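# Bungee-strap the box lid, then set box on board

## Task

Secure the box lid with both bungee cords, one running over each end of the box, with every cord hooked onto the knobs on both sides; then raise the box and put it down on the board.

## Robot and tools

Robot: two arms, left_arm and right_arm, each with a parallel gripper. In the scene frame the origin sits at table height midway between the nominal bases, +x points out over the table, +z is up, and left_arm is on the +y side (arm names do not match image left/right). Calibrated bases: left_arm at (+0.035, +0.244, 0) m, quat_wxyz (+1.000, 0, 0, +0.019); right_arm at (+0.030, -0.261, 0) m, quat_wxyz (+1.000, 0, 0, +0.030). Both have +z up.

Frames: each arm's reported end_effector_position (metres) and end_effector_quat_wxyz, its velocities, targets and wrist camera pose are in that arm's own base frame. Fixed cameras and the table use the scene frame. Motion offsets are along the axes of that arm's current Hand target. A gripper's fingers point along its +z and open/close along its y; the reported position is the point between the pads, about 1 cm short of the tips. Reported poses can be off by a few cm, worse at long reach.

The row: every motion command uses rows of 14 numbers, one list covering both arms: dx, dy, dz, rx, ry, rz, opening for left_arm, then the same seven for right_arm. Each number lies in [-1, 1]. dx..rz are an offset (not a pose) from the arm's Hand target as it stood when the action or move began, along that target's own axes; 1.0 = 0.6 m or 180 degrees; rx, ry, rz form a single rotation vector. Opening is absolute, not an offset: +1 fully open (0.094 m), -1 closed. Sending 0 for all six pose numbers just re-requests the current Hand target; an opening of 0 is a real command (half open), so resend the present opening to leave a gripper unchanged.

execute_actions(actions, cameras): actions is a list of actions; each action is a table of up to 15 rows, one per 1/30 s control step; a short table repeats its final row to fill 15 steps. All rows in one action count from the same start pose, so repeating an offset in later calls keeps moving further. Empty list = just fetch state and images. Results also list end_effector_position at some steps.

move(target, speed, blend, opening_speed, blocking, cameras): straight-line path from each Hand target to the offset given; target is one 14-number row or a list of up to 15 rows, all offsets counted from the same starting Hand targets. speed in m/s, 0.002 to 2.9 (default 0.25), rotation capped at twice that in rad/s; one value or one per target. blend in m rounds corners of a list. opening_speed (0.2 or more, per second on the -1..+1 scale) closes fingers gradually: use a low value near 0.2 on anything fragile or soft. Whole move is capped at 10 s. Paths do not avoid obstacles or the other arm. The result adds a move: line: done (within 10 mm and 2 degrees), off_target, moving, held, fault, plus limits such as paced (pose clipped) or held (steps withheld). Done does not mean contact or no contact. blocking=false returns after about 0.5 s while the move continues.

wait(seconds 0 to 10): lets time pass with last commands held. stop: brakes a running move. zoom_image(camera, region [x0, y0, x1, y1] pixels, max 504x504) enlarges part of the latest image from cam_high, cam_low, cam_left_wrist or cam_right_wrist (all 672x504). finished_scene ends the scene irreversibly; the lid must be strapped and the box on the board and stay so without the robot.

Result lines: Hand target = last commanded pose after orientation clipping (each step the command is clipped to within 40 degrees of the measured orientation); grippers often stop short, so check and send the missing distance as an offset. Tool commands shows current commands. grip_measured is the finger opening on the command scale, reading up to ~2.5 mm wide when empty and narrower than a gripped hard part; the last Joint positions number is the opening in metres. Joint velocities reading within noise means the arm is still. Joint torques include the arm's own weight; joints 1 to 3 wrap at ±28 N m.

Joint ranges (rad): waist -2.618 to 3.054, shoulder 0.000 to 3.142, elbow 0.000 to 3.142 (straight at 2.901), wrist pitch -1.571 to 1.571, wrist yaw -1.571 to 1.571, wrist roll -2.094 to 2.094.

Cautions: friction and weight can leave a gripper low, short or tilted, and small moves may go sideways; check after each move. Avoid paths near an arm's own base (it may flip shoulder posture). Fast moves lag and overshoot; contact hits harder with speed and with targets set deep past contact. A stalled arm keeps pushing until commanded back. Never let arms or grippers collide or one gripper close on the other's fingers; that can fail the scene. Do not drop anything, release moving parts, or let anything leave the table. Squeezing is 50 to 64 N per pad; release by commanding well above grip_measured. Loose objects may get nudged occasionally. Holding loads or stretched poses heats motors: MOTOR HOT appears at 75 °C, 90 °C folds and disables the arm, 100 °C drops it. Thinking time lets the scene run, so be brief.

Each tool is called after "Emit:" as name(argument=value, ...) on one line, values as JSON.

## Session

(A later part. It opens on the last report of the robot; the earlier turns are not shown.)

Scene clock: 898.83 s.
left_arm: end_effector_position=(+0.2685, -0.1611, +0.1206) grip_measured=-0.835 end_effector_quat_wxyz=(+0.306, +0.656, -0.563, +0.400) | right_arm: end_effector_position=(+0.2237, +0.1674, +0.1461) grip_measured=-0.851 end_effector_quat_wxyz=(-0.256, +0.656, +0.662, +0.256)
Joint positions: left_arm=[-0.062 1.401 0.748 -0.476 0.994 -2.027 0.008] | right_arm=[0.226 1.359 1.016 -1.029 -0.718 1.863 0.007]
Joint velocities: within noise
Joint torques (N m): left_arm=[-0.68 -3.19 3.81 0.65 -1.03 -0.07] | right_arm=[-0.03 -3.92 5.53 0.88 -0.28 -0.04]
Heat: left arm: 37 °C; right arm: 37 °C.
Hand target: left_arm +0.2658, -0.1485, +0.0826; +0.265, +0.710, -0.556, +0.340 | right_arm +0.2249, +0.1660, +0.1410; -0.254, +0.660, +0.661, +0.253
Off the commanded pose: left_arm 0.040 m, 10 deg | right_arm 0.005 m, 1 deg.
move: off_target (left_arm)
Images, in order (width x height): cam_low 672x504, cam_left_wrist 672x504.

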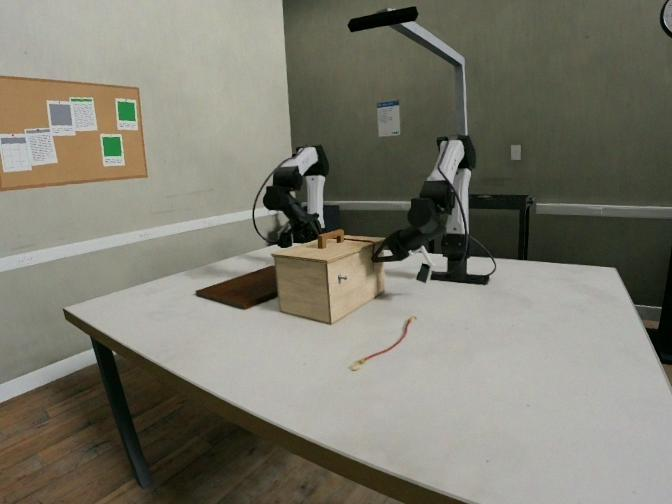

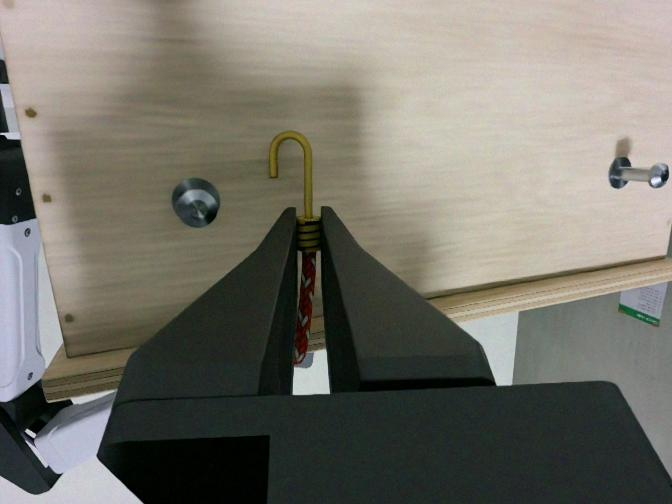

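Emit:
move(target=[0.0082, 0.0016, 0.0019, 0,0,0,-1, 0,0,0,0,0,0,-1], speed=0.05, cameras=["cam_left_wrist", "cam_low"])

Emit:
zoom_image(camera="cam_left_wrist", region=[160, 160, 240, 240])

Emit:
zoom_image(camera="cam_low", region=[355, 240, 395, 280])

Scene clock: 904.17 s.
left_arm: end_effector_position=(+0.2687, -0.1630, +0.1209) grip_measured=-0.835 end_effector_quat_wxyz=(+0.302, +0.661, -0.562, +0.396) | right_arm: end_effector_position=(+0.2237, +0.1674, +0.1461) grip_measured=-0.851 end_effector_quat_wxyz=(-0.256, +0.656, +0.662, +0.256)
Joint positions: left_arm=[-0.075 1.393 0.748 -0.469 0.975 -2.053 0.008] | right_arm=[0.226 1.359 1.016 -1.029 -0.718 1.863 0.007]
Joint velocities: within noise
Joint torques (N m): left_arm=[-1.07 -3.11 4.19 0.72 -0.92 -0.05] | right_arm=[-0.03 -3.92 5.55 0.88 -0.28 -0.04]
Heat: left arm: 37 °C; right arm: 37 °C.
Hand target: left_arm +0.2659, -0.1526, +0.0858; +0.265, +0.710, -0.556, +0.340 | right_arm +0.2249, +0.1660, +0.1410; -0.254, +0.660, +0.661, +0.253
Off the commanded pose: left_arm 0.037 m, 10 deg | right_arm 0.005 m, 1 deg.
move: off_target (left_arm)
Images, in order (width x height): cam_low 672x504, cam_left_wrist 672x504.

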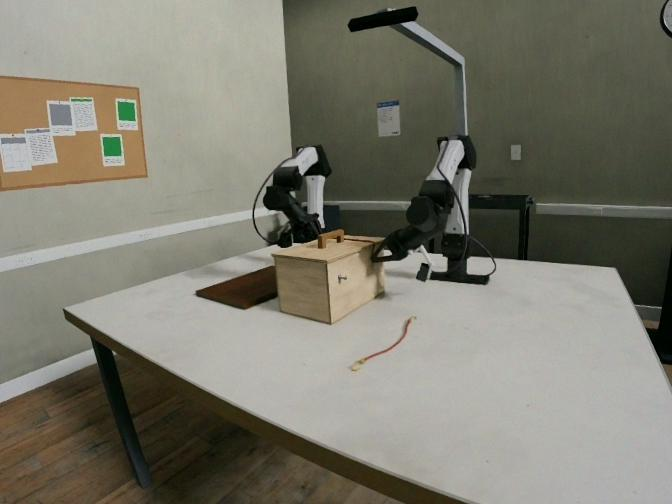

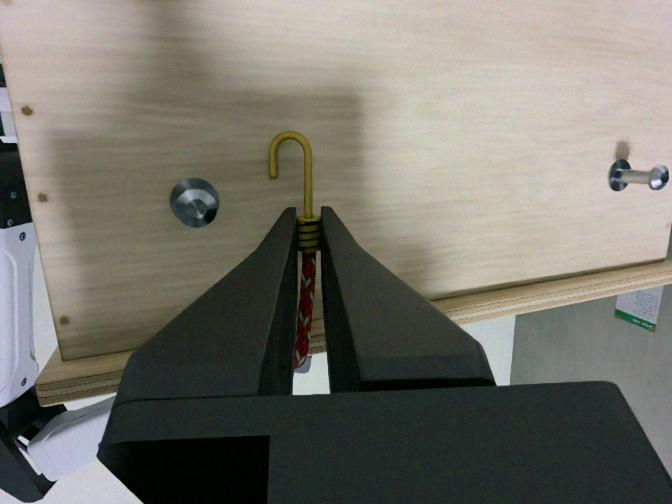

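Scaled by 6.300.

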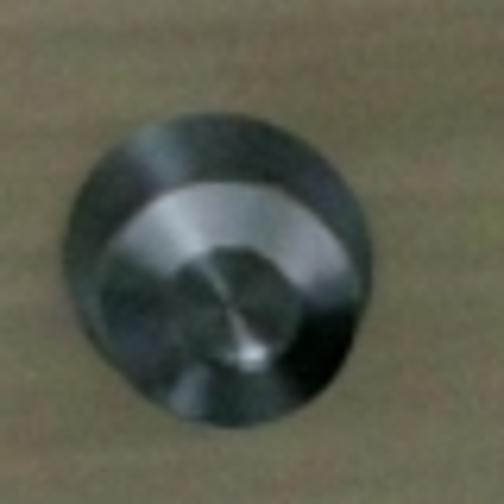

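Scaled by 12.600.

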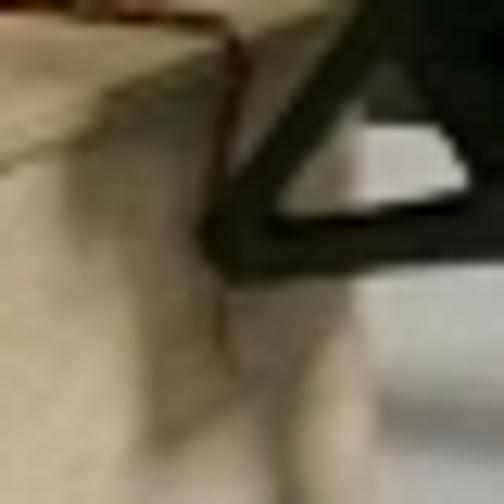

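Emit:
move(target=[-0.0055, 0.0253, -0.0069, 0,0,0,-1, 0,0,0,0,0,0,-1], speed=0.05, cameras=["cam_left_wrist", "cam_low"])

Emit:
zoom_image(camera="cam_left_wrist", region=[180, 110, 320, 250])

Emit:
zoom_image(camera="cam_low", region=[355, 240, 395, 280])

Scene clock: 910.77 s.
left_arm: end_effector_position=(+0.2613, -0.1610, +0.1219) grip_measured=-0.835 end_effector_quat_wxyz=(+0.283, +0.661, -0.566, +0.402) | right_arm: end_effector_position=(+0.2237, +0.1674, +0.1461) grip_measured=-0.851 end_effector_quat_wxyz=(-0.256, +0.656, +0.662, +0.256)
Joint positions: left_arm=[-0.081 1.329 0.707 -0.456 0.944 -2.062 0.008] | right_arm=[0.226 1.359 1.016 -1.029 -0.718 1.863 0.007]
Joint velocities: within noise
Joint torques (N m): left_arm=[-1.02 -2.89 3.28 0.49 -0.65 -0.04] | right_arm=[-0.03 -3.92 5.55 0.88 -0.28 -0.04]
Heat: left arm: 37 °C; right arm: 37 °C.
Hand target: left_arm +0.2500, -0.1510, +0.0858; +0.265, +0.710, -0.556, +0.340 | right_arm +0.2249, +0.1660, +0.1410; -0.254, +0.660, +0.661, +0.253
Off the commanded pose: left_arm 0.039 m, 9 deg | right_arm 0.005 m, 1 deg.
move: off_target (left_arm)
Images, in order (width x height): cam_low 672x504, cam_left_wrist 672x504.

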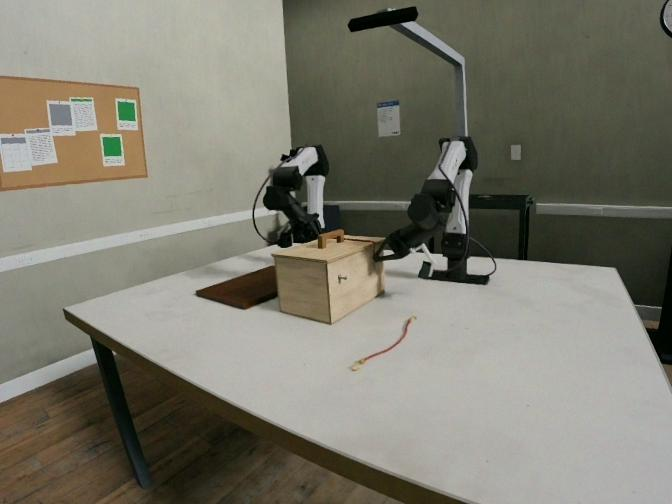

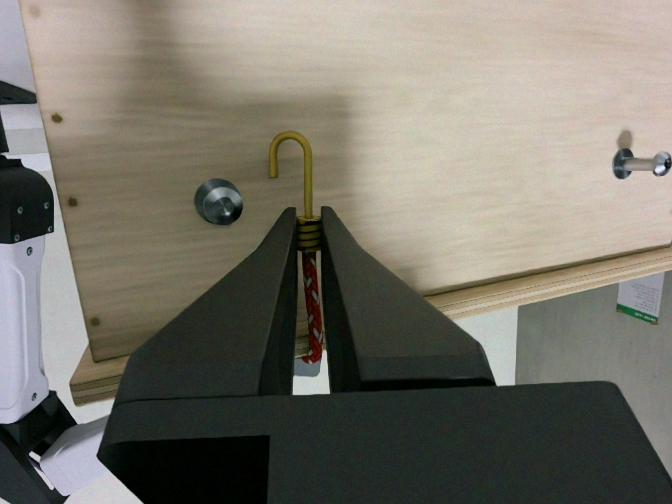

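Scaled by 3.600.

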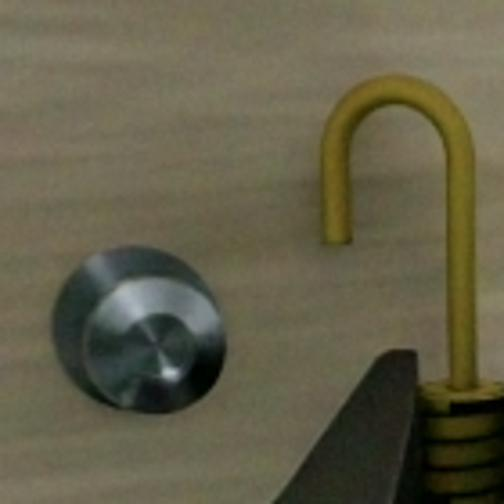

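Scaled by 12.600.

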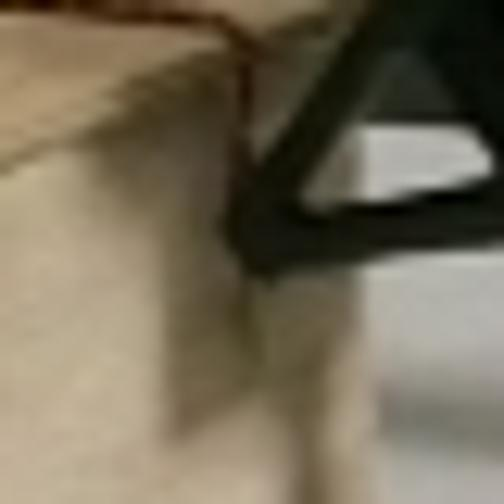

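Emit:
move(target=[-0.0042, 0.0223, -0.0052, 0,0,0,-1, 0,0,0,0,0,0,-1], speed=0.05, cameras=["cam_left_wrist", "cam_low"])

Emit:
zoom_image(camera="cam_left_wrist", region=[180, 110, 320, 250])

Emit:
zoom_image(camera="cam_low", region=[355, 240, 395, 280])

Scene clock: 915.43 s.
left_arm: end_effector_position=(+0.2524, -0.1596, +0.1222) grip_measured=-0.835 end_effector_quat_wxyz=(+0.272, +0.662, -0.568, +0.407) | right_arm: end_effector_position=(+0.2237, +0.1674, +0.1461) grip_measured=-0.851 end_effector_quat_wxyz=(-0.256, +0.656, +0.662, +0.256)
Joint positions: left_arm=[-0.086 1.267 0.665 -0.448 0.926 -2.072 0.008] | right_arm=[0.226 1.359 1.016 -1.029 -0.718 1.863 0.007]
Joint velocities: within noise
Joint torques (N m): left_arm=[-1.05 -2.55 3.18 0.33 -0.53 -0.05] | right_arm=[-0.03 -3.9 5.53 0.88 -0.28 -0.04]
Heat: left arm: 37 °C; right arm: 37 °C.
Hand target: left_arm +0.2360, -0.1504, +0.0858; +0.265, +0.710, -0.556, +0.340 | right_arm +0.2249, +0.1660, +0.1410; -0.254, +0.660, +0.661, +0.253
Off the commanded pose: left_arm 0.041 m, 10 deg | right_arm 0.005 m, 1 deg.
move: off_target (left_arm)
Images, in order (width x height): cam_low 672x504, cam_left_wrist 672x504.

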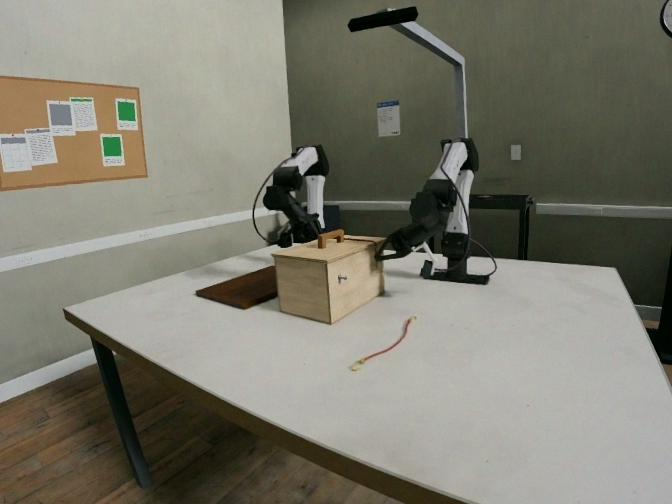

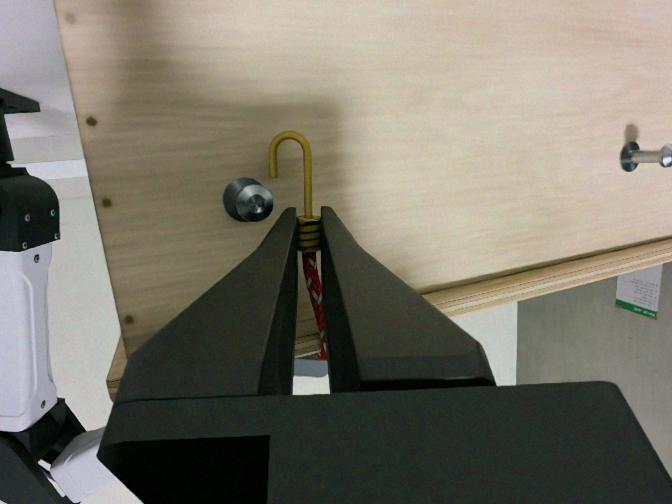

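Scaled by 3.600.

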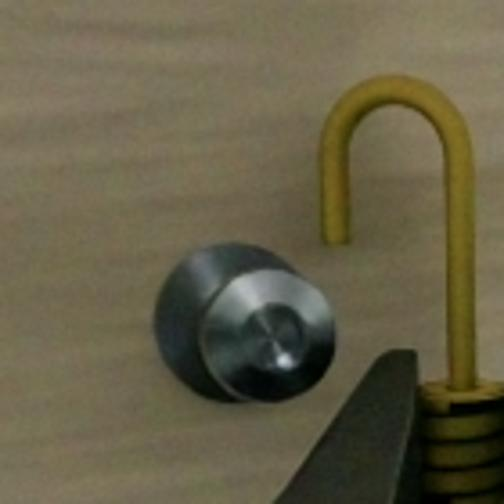

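Scaled by 12.600.

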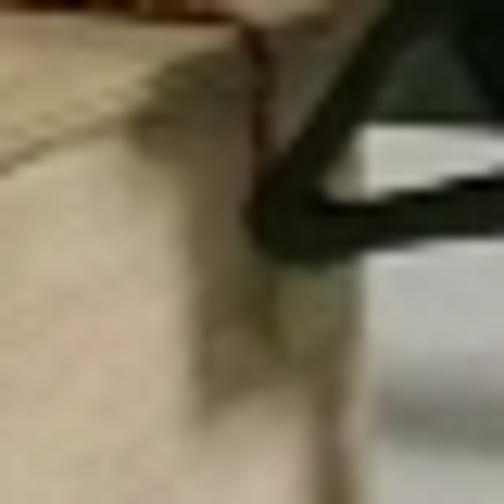

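Emit:
move(target=[0.0026, 0.0262, -0.0066, 0,0,0,-1, 0,0,0,0,0,0,-1], speed=0.05, cameras=["cam_left_wrist", "cam_low"])

Emit:
zoom_image(camera="cam_left_wrist", region=[200, 110, 340, 250])

Emit:
zoom_image(camera="cam_low", region=[355, 240, 395, 280])

Scene clock: 920.97 s.
left_arm: end_effector_position=(+0.2435, -0.1598, +0.1245) grip_measured=-0.835 end_effector_quat_wxyz=(+0.257, +0.661, -0.573, +0.410) | right_arm: end_effector_position=(+0.2238, +0.1675, +0.1461) grip_measured=-0.851 end_effector_quat_wxyz=(-0.255, +0.656, +0.662, +0.256)
Joint positions: left_arm=[-0.102 1.198 0.633 -0.45 0.895 -2.087 0.008] | right_arm=[0.226 1.359 1.016 -1.028 -0.718 1.863 0.007]
Joint velocities: within noise
Joint torques (N m): left_arm=[-1.28 -2.28 3.34 0.07 -0.28 -0.01] | right_arm=[-0.05 -3.92 5.55 0.88 -0.28 -0.03]
Heat: left arm: 36 °C; right arm: 37 °C.
Hand target: left_arm +0.2202, -0.1522, +0.0894; +0.265, +0.710, -0.556, +0.340 | right_arm +0.2249, +0.1660, +0.1411; -0.254, +0.660, +0.661, +0.253
Off the commanded pose: left_arm 0.043 m, 10 deg | right_arm 0.005 m, 1 deg.
joint sent to its limit (left arm) — joint 6 (wrist roll), lower limit. The joint targets still meet the commanded pose.
move: off_target (left_arm)
Images, in order (width x height): cam_low 672x504, cam_left_wrist 672x504.

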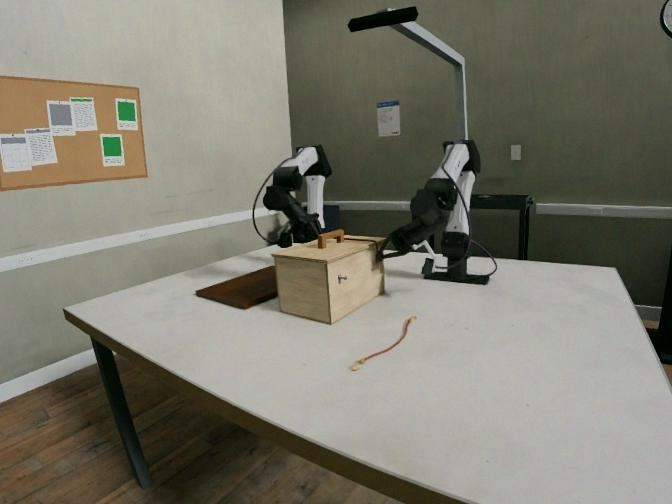

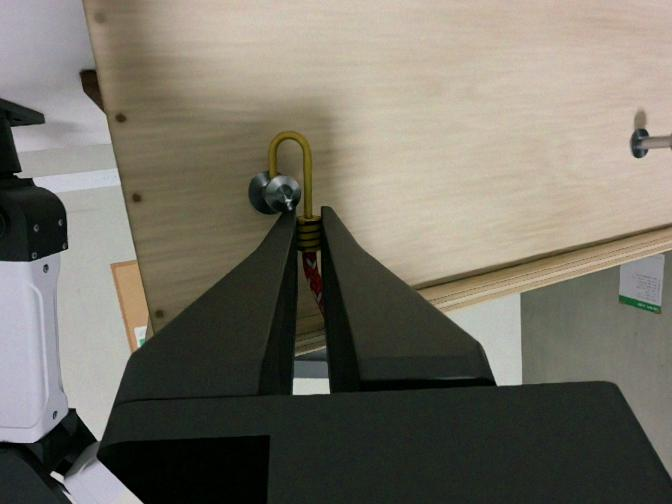

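Scaled by 3.600.

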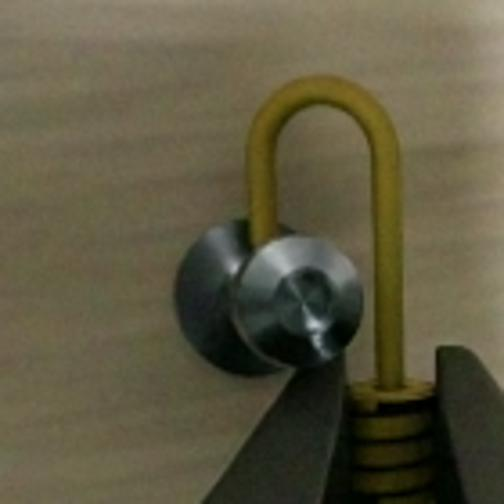

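Scaled by 12.600.

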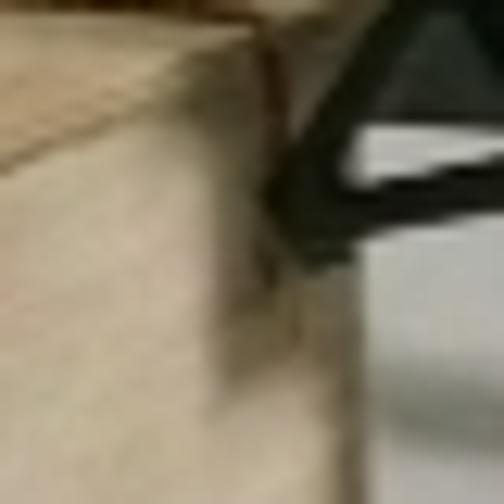

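Emit:
move(target=[-0.0006, 0.0143, -0.0008, 0,0,0,-1, 0,0,0,0,0,0,-1], speed=0.05, cameras=["cam_left_wrist", "cam_low"])

Emit:
zoom_image(camera="cam_left_wrist", region=[220, 110, 360, 250])

Scene clock: 928.87 s.
left_arm: end_effector_position=(+0.2374, -0.1608, +0.1250) grip_measured=-0.835 end_effector_quat_wxyz=(+0.253, +0.659, -0.577, +0.411) | right_arm: end_effector_position=(+0.2238, +0.1674, +0.1461) grip_measured=-0.851 end_effector_quat_wxyz=(-0.255, +0.656, +0.662, +0.256)
Joint positions: left_arm=[-0.112 1.166 0.617 -0.458 0.886 -2.088 0.008] | right_arm=[0.226 1.359 1.016 -1.028 -0.717 1.863 0.007]
Joint velocities: within noise
Joint torques (N m): left_arm=[-1.36 -1.98 3.25 0.01 -0.17 0] | right_arm=[-0.03 -3.9 5.55 0.88 -0.28 -0.04]
Heat: left arm: 36 °C; right arm: 36 °C.
Hand target: left_arm +0.2117, -0.1537, +0.0894; +0.265, +0.710, -0.556, +0.340 | right_arm +0.2250, +0.1660, +0.1410; -0.253, +0.660, +0.661, +0.253
Off the commanded pose: left_arm 0.044 m, 10 deg | right_arm 0.005 m, 1 deg.
joint sent to its limit (left arm) — joint 6 (wrist roll), lower limit. The joint targets still meet the commanded pose.
move: off_target (left_arm)
Images, in order (width x height): cam_low 672x504, cam_left_wrist 672x504.

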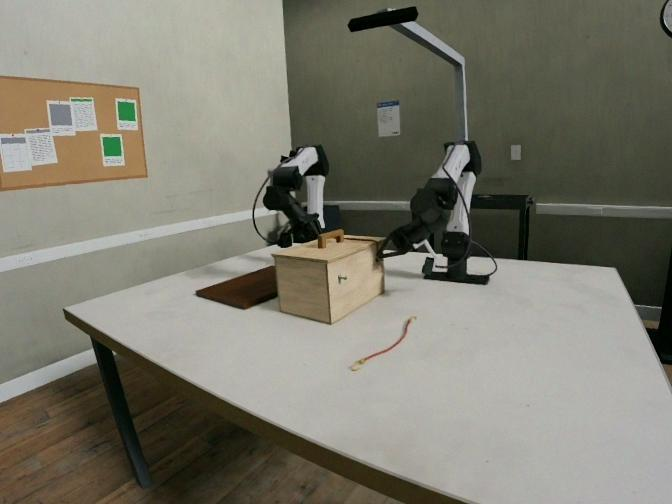

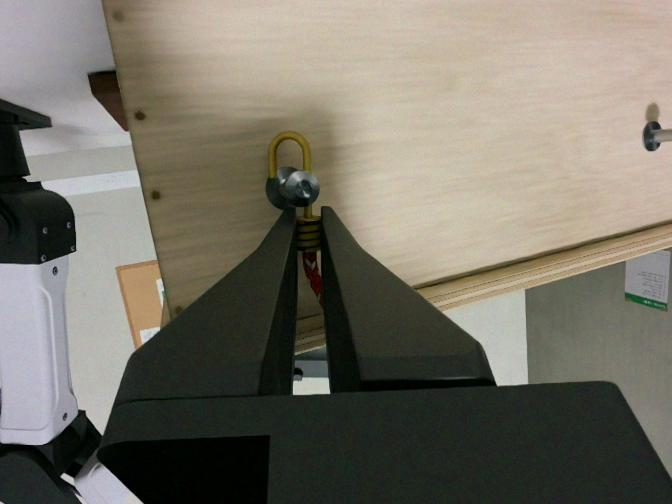

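Scaled by 3.600.

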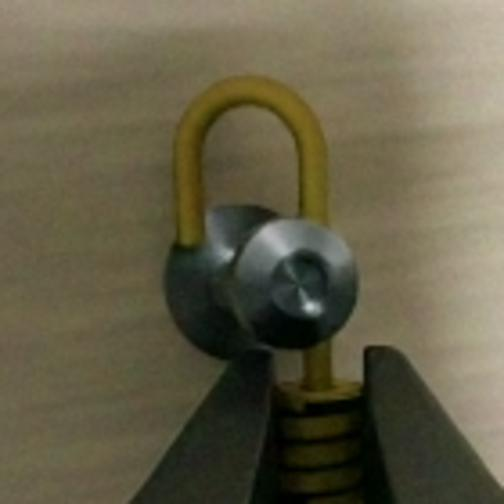

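Emit:
move(target=[-0.0065, -0.0019, -0.0047, 0,0.0389,0,-1, 0,0,0,0,0,0,-1], speed=0.05, cameras=["cam_left_wrist", "cam_low"])

Emit:
zoom_image(camera="cam_left_wrist", region=[220, 110, 360, 250])

Emit:
zoom_image(camera="cam_low", region=[355, 240, 395, 280])

Scene clock: 940.70 s.
left_arm: end_effector_position=(+0.2362, -0.1572, +0.1238) grip_measured=-0.835 end_effector_quat_wxyz=(+0.274, +0.636, -0.562, +0.451) | right_arm: end_effector_position=(+0.2238, +0.1674, +0.1461) grip_measured=-0.851 end_effector_quat_wxyz=(-0.255, +0.656, +0.662, +0.256)
Joint positions: left_arm=[-0.053 1.159 0.533 -0.331 0.999 -2.089 0.008] | right_arm=[0.226 1.359 1.016 -1.028 -0.717 1.863 0.007]
Joint velocities: within noise
Joint torques (N m): left_arm=[0.08 -1.81 2.73 -0.01 0.01 0.02] | right_arm=[-0.02 -3.9 5.55 0.88 -0.28 -0.04]
Heat: left arm: 36 °C; right arm: 36 °C.
Hand target: left_arm +0.2118, -0.1489, +0.0882; +0.299, +0.688, -0.539, +0.383 | right_arm +0.2250, +0.1660, +0.1410; -0.253, +0.660, +0.661, +0.253
Off the commanded pose: left_arm 0.044 m, 11 deg | right_arm 0.005 m, 1 deg.
move: off_target (left_arm)
Images, in order (width x height): cam_low 672x504, cam_left_wrist 672x504.

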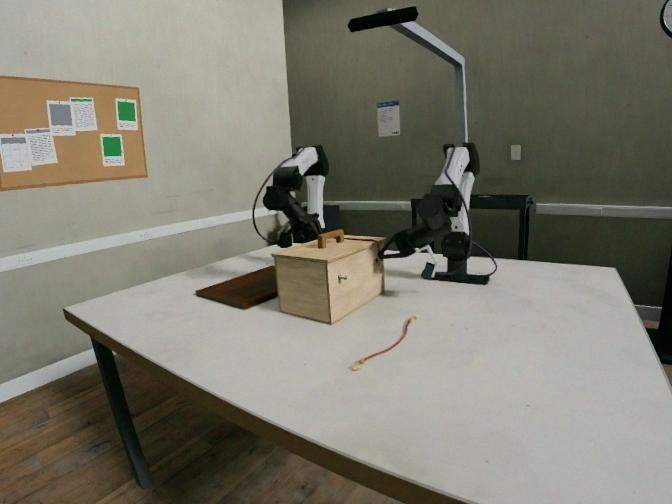

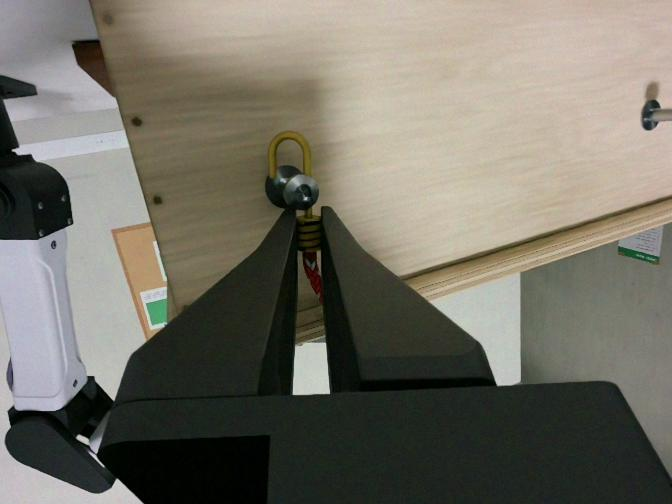

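Scaled by 3.600.

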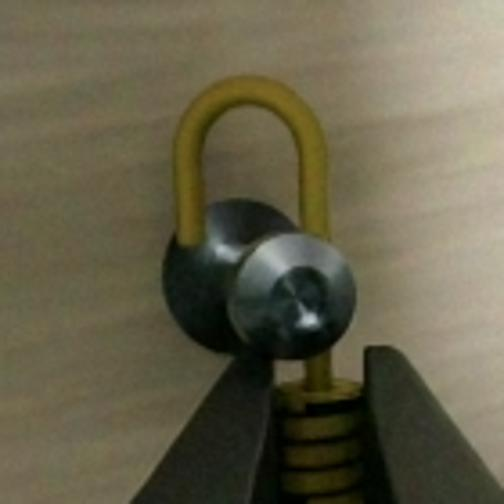

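Scaled by 12.600.

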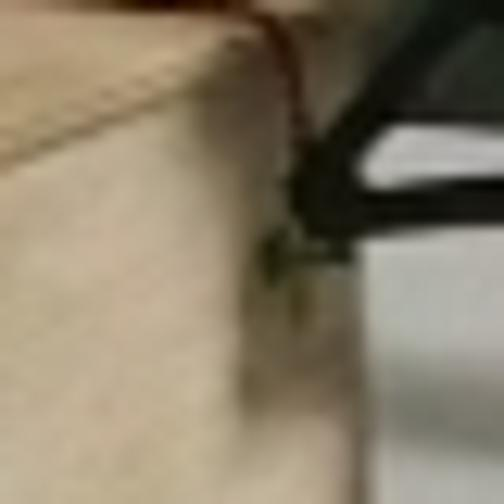

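Emit:
move(target=[-0.0017, 0.0045, -0.0103, 0,0.0389,0,-1, 0,0,0,0,0,0,-1], speed=0.05, cameras=["cam_left_wrist", "cam_low"])

Emit:
zoom_image(camera="cam_left_wrist", region=[220, 110, 360, 250])

Emit:
zoom_image(camera="cam_low", region=[355, 240, 395, 280])

Scene clock: 946.77 s.
left_arm: end_effector_position=(+0.2247, -0.1503, +0.1244) grip_measured=-0.835 end_effector_quat_wxyz=(+0.313, +0.612, -0.543, +0.482) | right_arm: end_effector_position=(+0.2245, +0.1674, +0.1461) grip_measured=-0.851 end_effector_quat_wxyz=(-0.254, +0.656, +0.663, +0.257)
Joint positions: left_arm=[0.03 1.159 0.463 -0.292 1.152 -2.046 0.008] | right_arm=[0.226 1.359 1.016 -1.025 -0.716 1.863 0.007]
Joint velocities: within noise
Joint torques (N m): left_arm=[0.47 -0.79 2.93 0.05 -0.01 0.22] | right_arm=[-0.03 -3.93 5.56 0.85 -0.29 -0.04]
Heat: left arm: 36 °C; right arm: 36 °C.
Hand target: left_arm +0.2077, -0.1439, +0.0905; +0.331, +0.664, -0.519, +0.424 | right_arm +0.2249, +0.1660, +0.1410; -0.254, +0.660, +0.661, +0.253
Off the commanded pose: left_arm 0.038 m, 10 deg | right_arm 0.005 m, 1 deg.
move: off_target (left_arm)
Images, in order (width x height): cam_low 672x504, cam_left_wrist 672x504.

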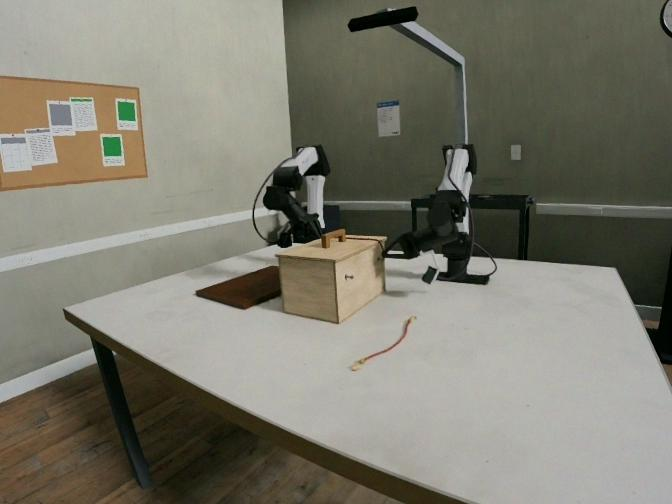

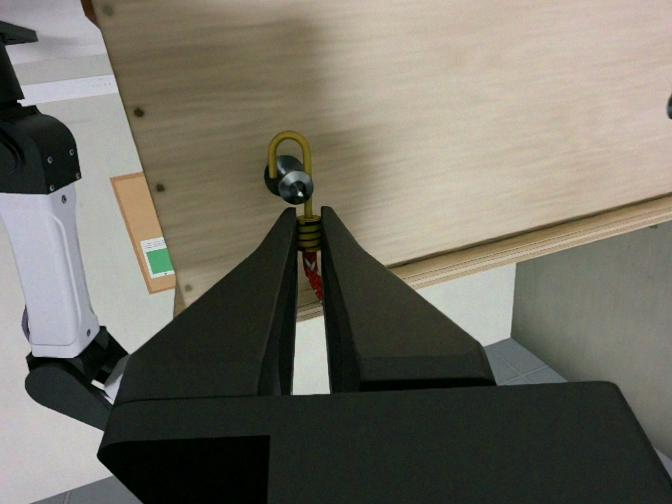

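Scaled by 3.600.

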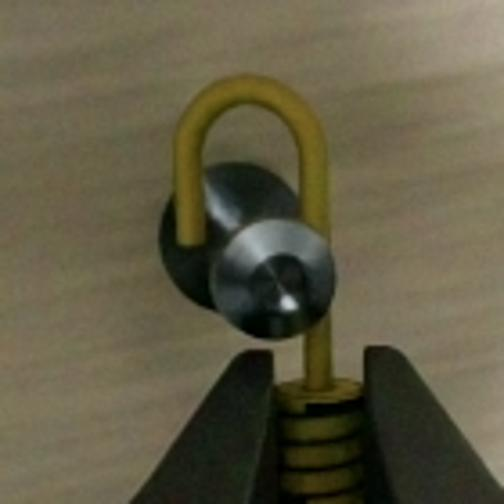

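Scaled by 12.600.

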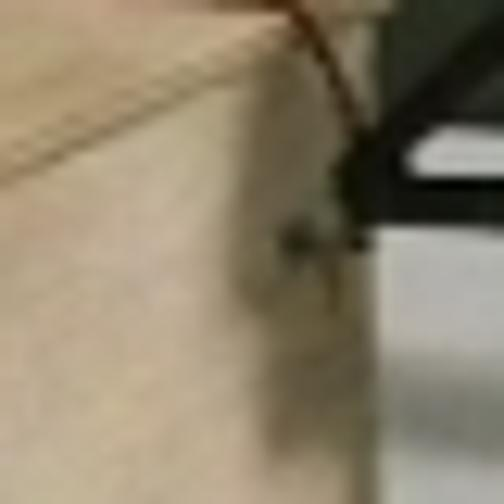

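Emit:
execute_actions(actions=[])

Emit:
zoom_image(camera="cam_high", region=[260, 130, 400, 280])

Emit:
zoom_image(camera="cam_right_wrist", region=[275, 100, 365, 190])

Scene clock: 948.70 s.
left_arm: end_effector_position=(+0.2247, -0.1504, +0.1245) grip_measured=-0.835 end_effector_quat_wxyz=(+0.312, +0.612, -0.543, +0.483) | right_arm: end_effector_position=(+0.2245, +0.1674, +0.1461) grip_measured=-0.851 end_effector_quat_wxyz=(-0.254, +0.656, +0.663, +0.257)
Joint positions: left_arm=[0.03 1.159 0.463 -0.292 1.153 -2.045 0.008] | right_arm=[0.226 1.359 1.016 -1.025 -0.716 1.863 0.007]
Joint velocities: within noise
Joint torques (N m): left_arm=[0.44 -0.8 2.96 0.05 0 0.18] | right_arm=[-0.01 -3.9 5.55 0.85 -0.3 -0.04]
Heat: left arm: 36 °C; right arm: 36 °C.
Hand target: left_arm +0.2077, -0.1439, +0.0905; +0.331, +0.664, -0.520, +0.424 | right_arm +0.2249, +0.1660, +0.1410; -0.254, +0.660, +0.661, +0.253
Tool commands: left_gripper/opening=-1.0 right_gripper/opening=-1.0
Off the commanded pose: left_arm 0.038 m, 10 deg | right_arm 0.005 m, 1 deg.

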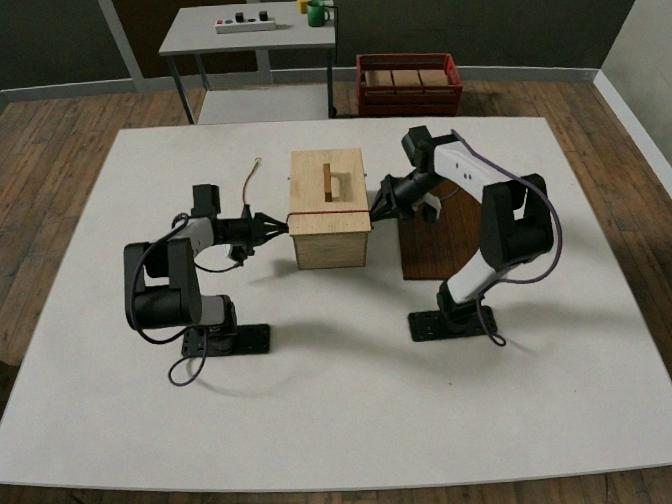

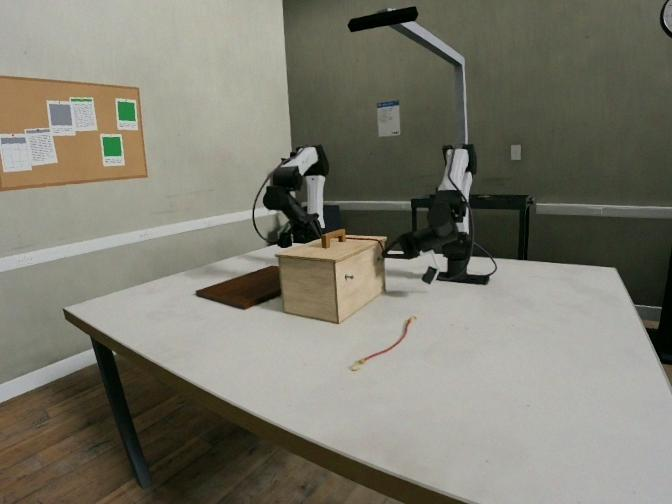

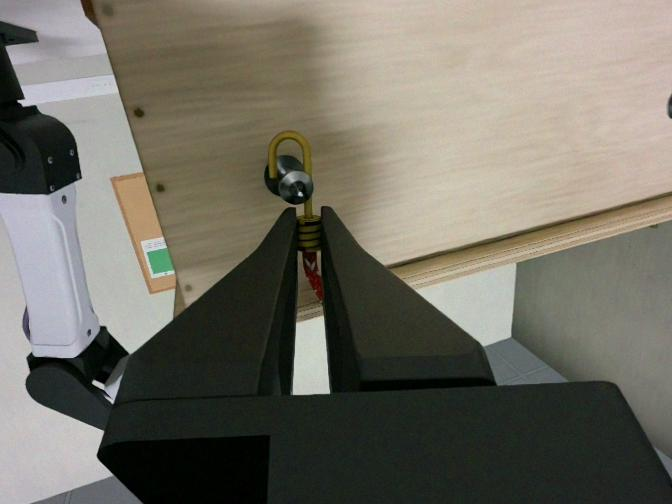

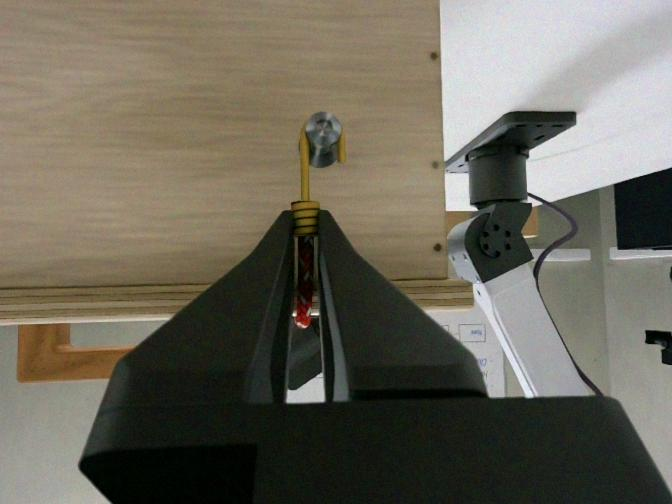

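Scaled by 3.360.

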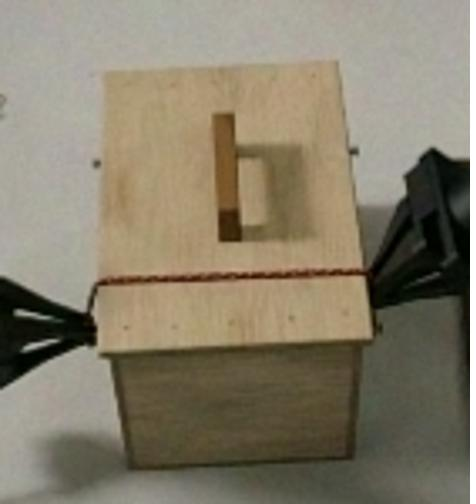

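Scaled by 5.600.

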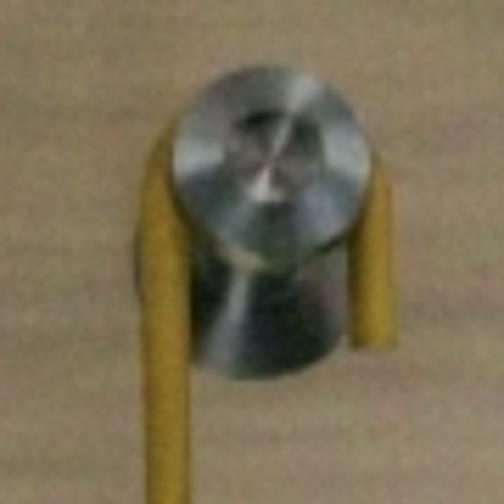

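Emit:
move(target=[0.0188, -0.0065, -0.0070, 0,0,0,-1, 0,0,0,0,0,0,-1], speed=0.05, cameras=["cam_left_wrist", "cam_low"])

Emit:
zoom_image(camera="cam_left_wrist", region=[220, 110, 360, 250])

Scene clock: 953.17 s.
left_arm: end_effector_position=(+0.2236, -0.1500, +0.1251) grip_measured=-0.835 end_effector_quat_wxyz=(+0.318, +0.616, -0.539, +0.478) | right_arm: end_effector_position=(+0.2246, +0.1674, +0.1461) grip_measured=-0.851 end_effector_quat_wxyz=(-0.254, +0.656, +0.663, +0.257)
Joint positions: left_arm=[0.033 1.159 0.472 -0.319 1.155 -2.044 0.008] | right_arm=[0.226 1.359 1.016 -1.024 -0.716 1.863 0.007]
Joint velocities: within noise
Joint torques (N m): left_arm=[0.39 -1.76 5.46 -0.16 0.02 0.09] | right_arm=[-0.02 -3.92 5.53 0.85 -0.3 -0.04]
Heat: left arm: 36 °C; right arm: 36 °C.
Hand target: left_arm +0.2117, -0.1439, +0.1025; +0.331, +0.664, -0.520, +0.424 | right_arm +0.2250, +0.1660, +0.1411; -0.254, +0.660, +0.661, +0.253
Off the commanded pose: left_arm 0.026 m, 9 deg | right_arm 0.005 m, 1 deg.
move: off_target (left_arm)
Images, in order (width x height): cam_low 672x504, cam_left_wrist 672x504.

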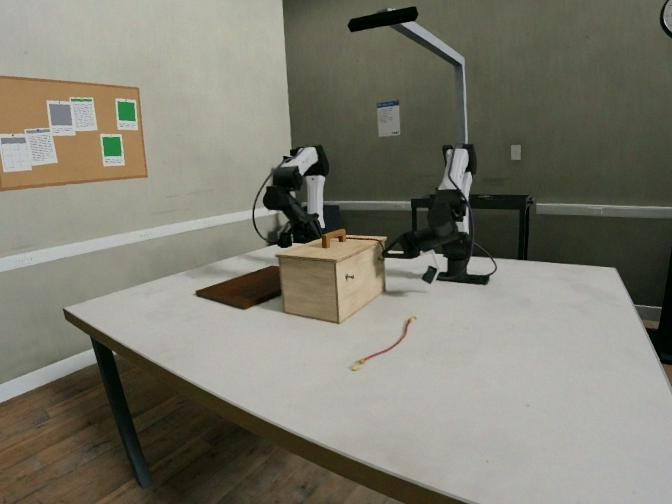

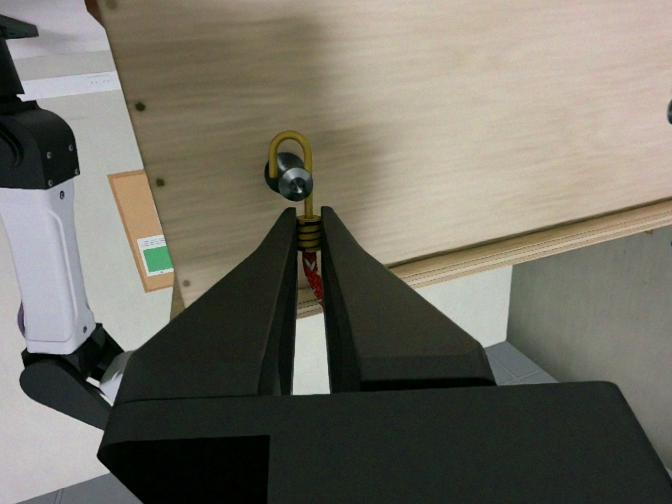

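Scaled by 3.600.

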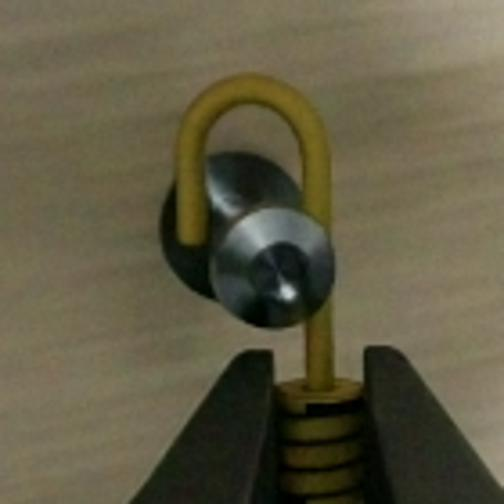

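Emit:
move(target=[0.0160, -0.0030, -0.0080, 0,0,0,-1, 0,0,0,0,0,0,-1], speed=0.05, cameras=["cam_left_wrist"])

Emit:
zoom_image(camera="cam_left_wrist", region=[220, 110, 360, 250])

Scene clock: 954.93 s.
left_arm: end_effector_position=(+0.2201, -0.1491, +0.1290) grip_measured=-0.835 end_effector_quat_wxyz=(+0.328, +0.627, -0.533, +0.465) | right_arm: end_effector_position=(+0.2246, +0.1674, +0.1461) grip_measured=-0.851 end_effector_quat_wxyz=(-0.254, +0.656, +0.663, +0.257)
Joint positions: left_arm=[0.037 1.151 0.501 -0.407 1.153 -2.035 0.008] | right_arm=[0.226 1.359 1.016 -1.024 -0.716 1.863 0.007]
Joint velocities: within noise
Joint torques (N m): left_arm=[0.55 -1.92 6.42 0.05 0.05 0.11] | right_arm=[-0.03 -3.93 5.55 0.85 -0.29 -0.04]
Heat: left arm: 36 °C; right arm: 36 °C.
Hand target: left_arm +0.2133, -0.1432, +0.1133; +0.331, +0.664, -0.520, +0.424 | right_arm +0.2249, +0.1660, +0.1411; -0.254, +0.660, +0.661, +0.253
Off the commanded pose: left_arm 0.018 m, 6 deg | right_arm 0.005 m, 1 deg.
move: off_target (left_arm)
Images, in order (width x height): cam_left_wrist 672x504.

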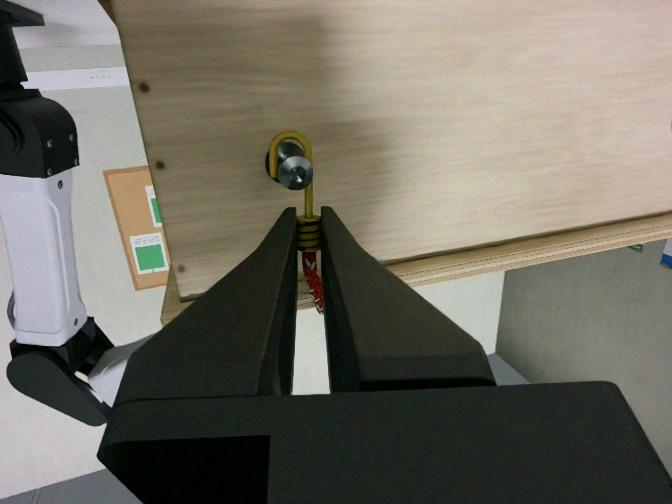

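Scaled by 3.600.

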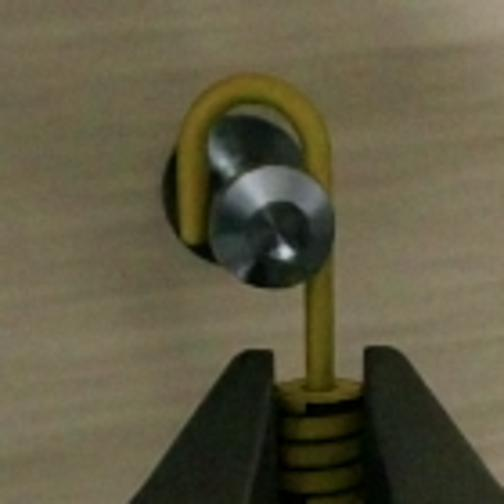

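Emit:
move(target=[0.0110, -0.0030, -0.0060, 0,0,0,-1, 0,0,0,0,0,0,-1], speed=0.05, cameras=["cam_left_wrist"])

Emit:
zoom_image(camera="cam_left_wrist", region=[220, 110, 360, 250])

Scene clock: 957.00 s.
left_arm: end_effector_position=(+0.2205, -0.1484, +0.1342) grip_measured=-0.835 end_effector_quat_wxyz=(+0.330, +0.629, -0.532, +0.460) | right_arm: end_effector_position=(+0.2246, +0.1674, +0.1461) grip_measured=-0.851 end_effector_quat_wxyz=(-0.254, +0.656, +0.663, +0.257)
Joint positions: left_arm=[0.04 1.151 0.53 -0.459 1.153 -2.021 0.008] | right_arm=[0.226 1.359 1.016 -1.024 -0.716 1.863 0.007]
Joint velocities: within noise
Joint torques (N m): left_arm=[0.69 -2.15 6.72 0.05 0.07 0.1] | right_arm=[-0.02 -3.92 5.55 0.85 -0.29 -0.04]
Heat: left arm: 36 °C; right arm: 36 °C.
Hand target: left_arm +0.2150, -0.1423, +0.1208; +0.331, +0.664, -0.520, +0.424 | right_arm +0.2249, +0.1660, +0.1411; -0.254, +0.660, +0.661, +0.253
Off the commanded pose: left_arm 0.016 m, 6 deg | right_arm 0.005 m, 1 deg.
move: off_target (left_arm)
Images, in order (width x height): cam_left_wrist 672x504.

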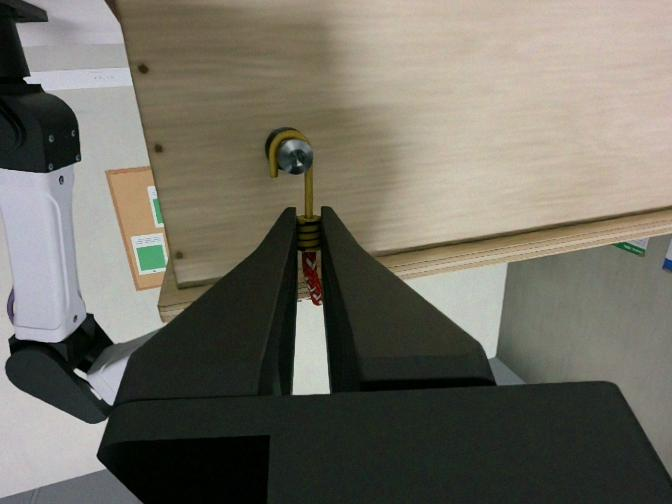

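Scaled by 3.600.

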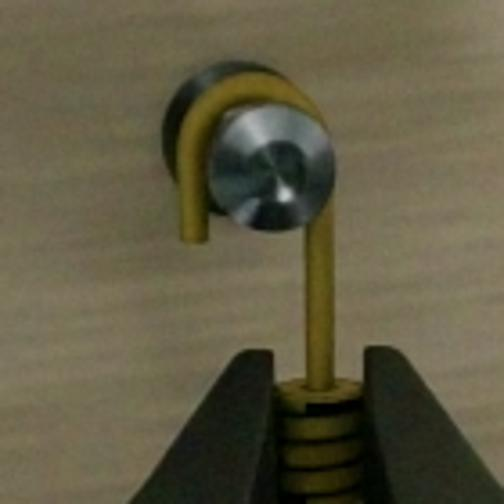

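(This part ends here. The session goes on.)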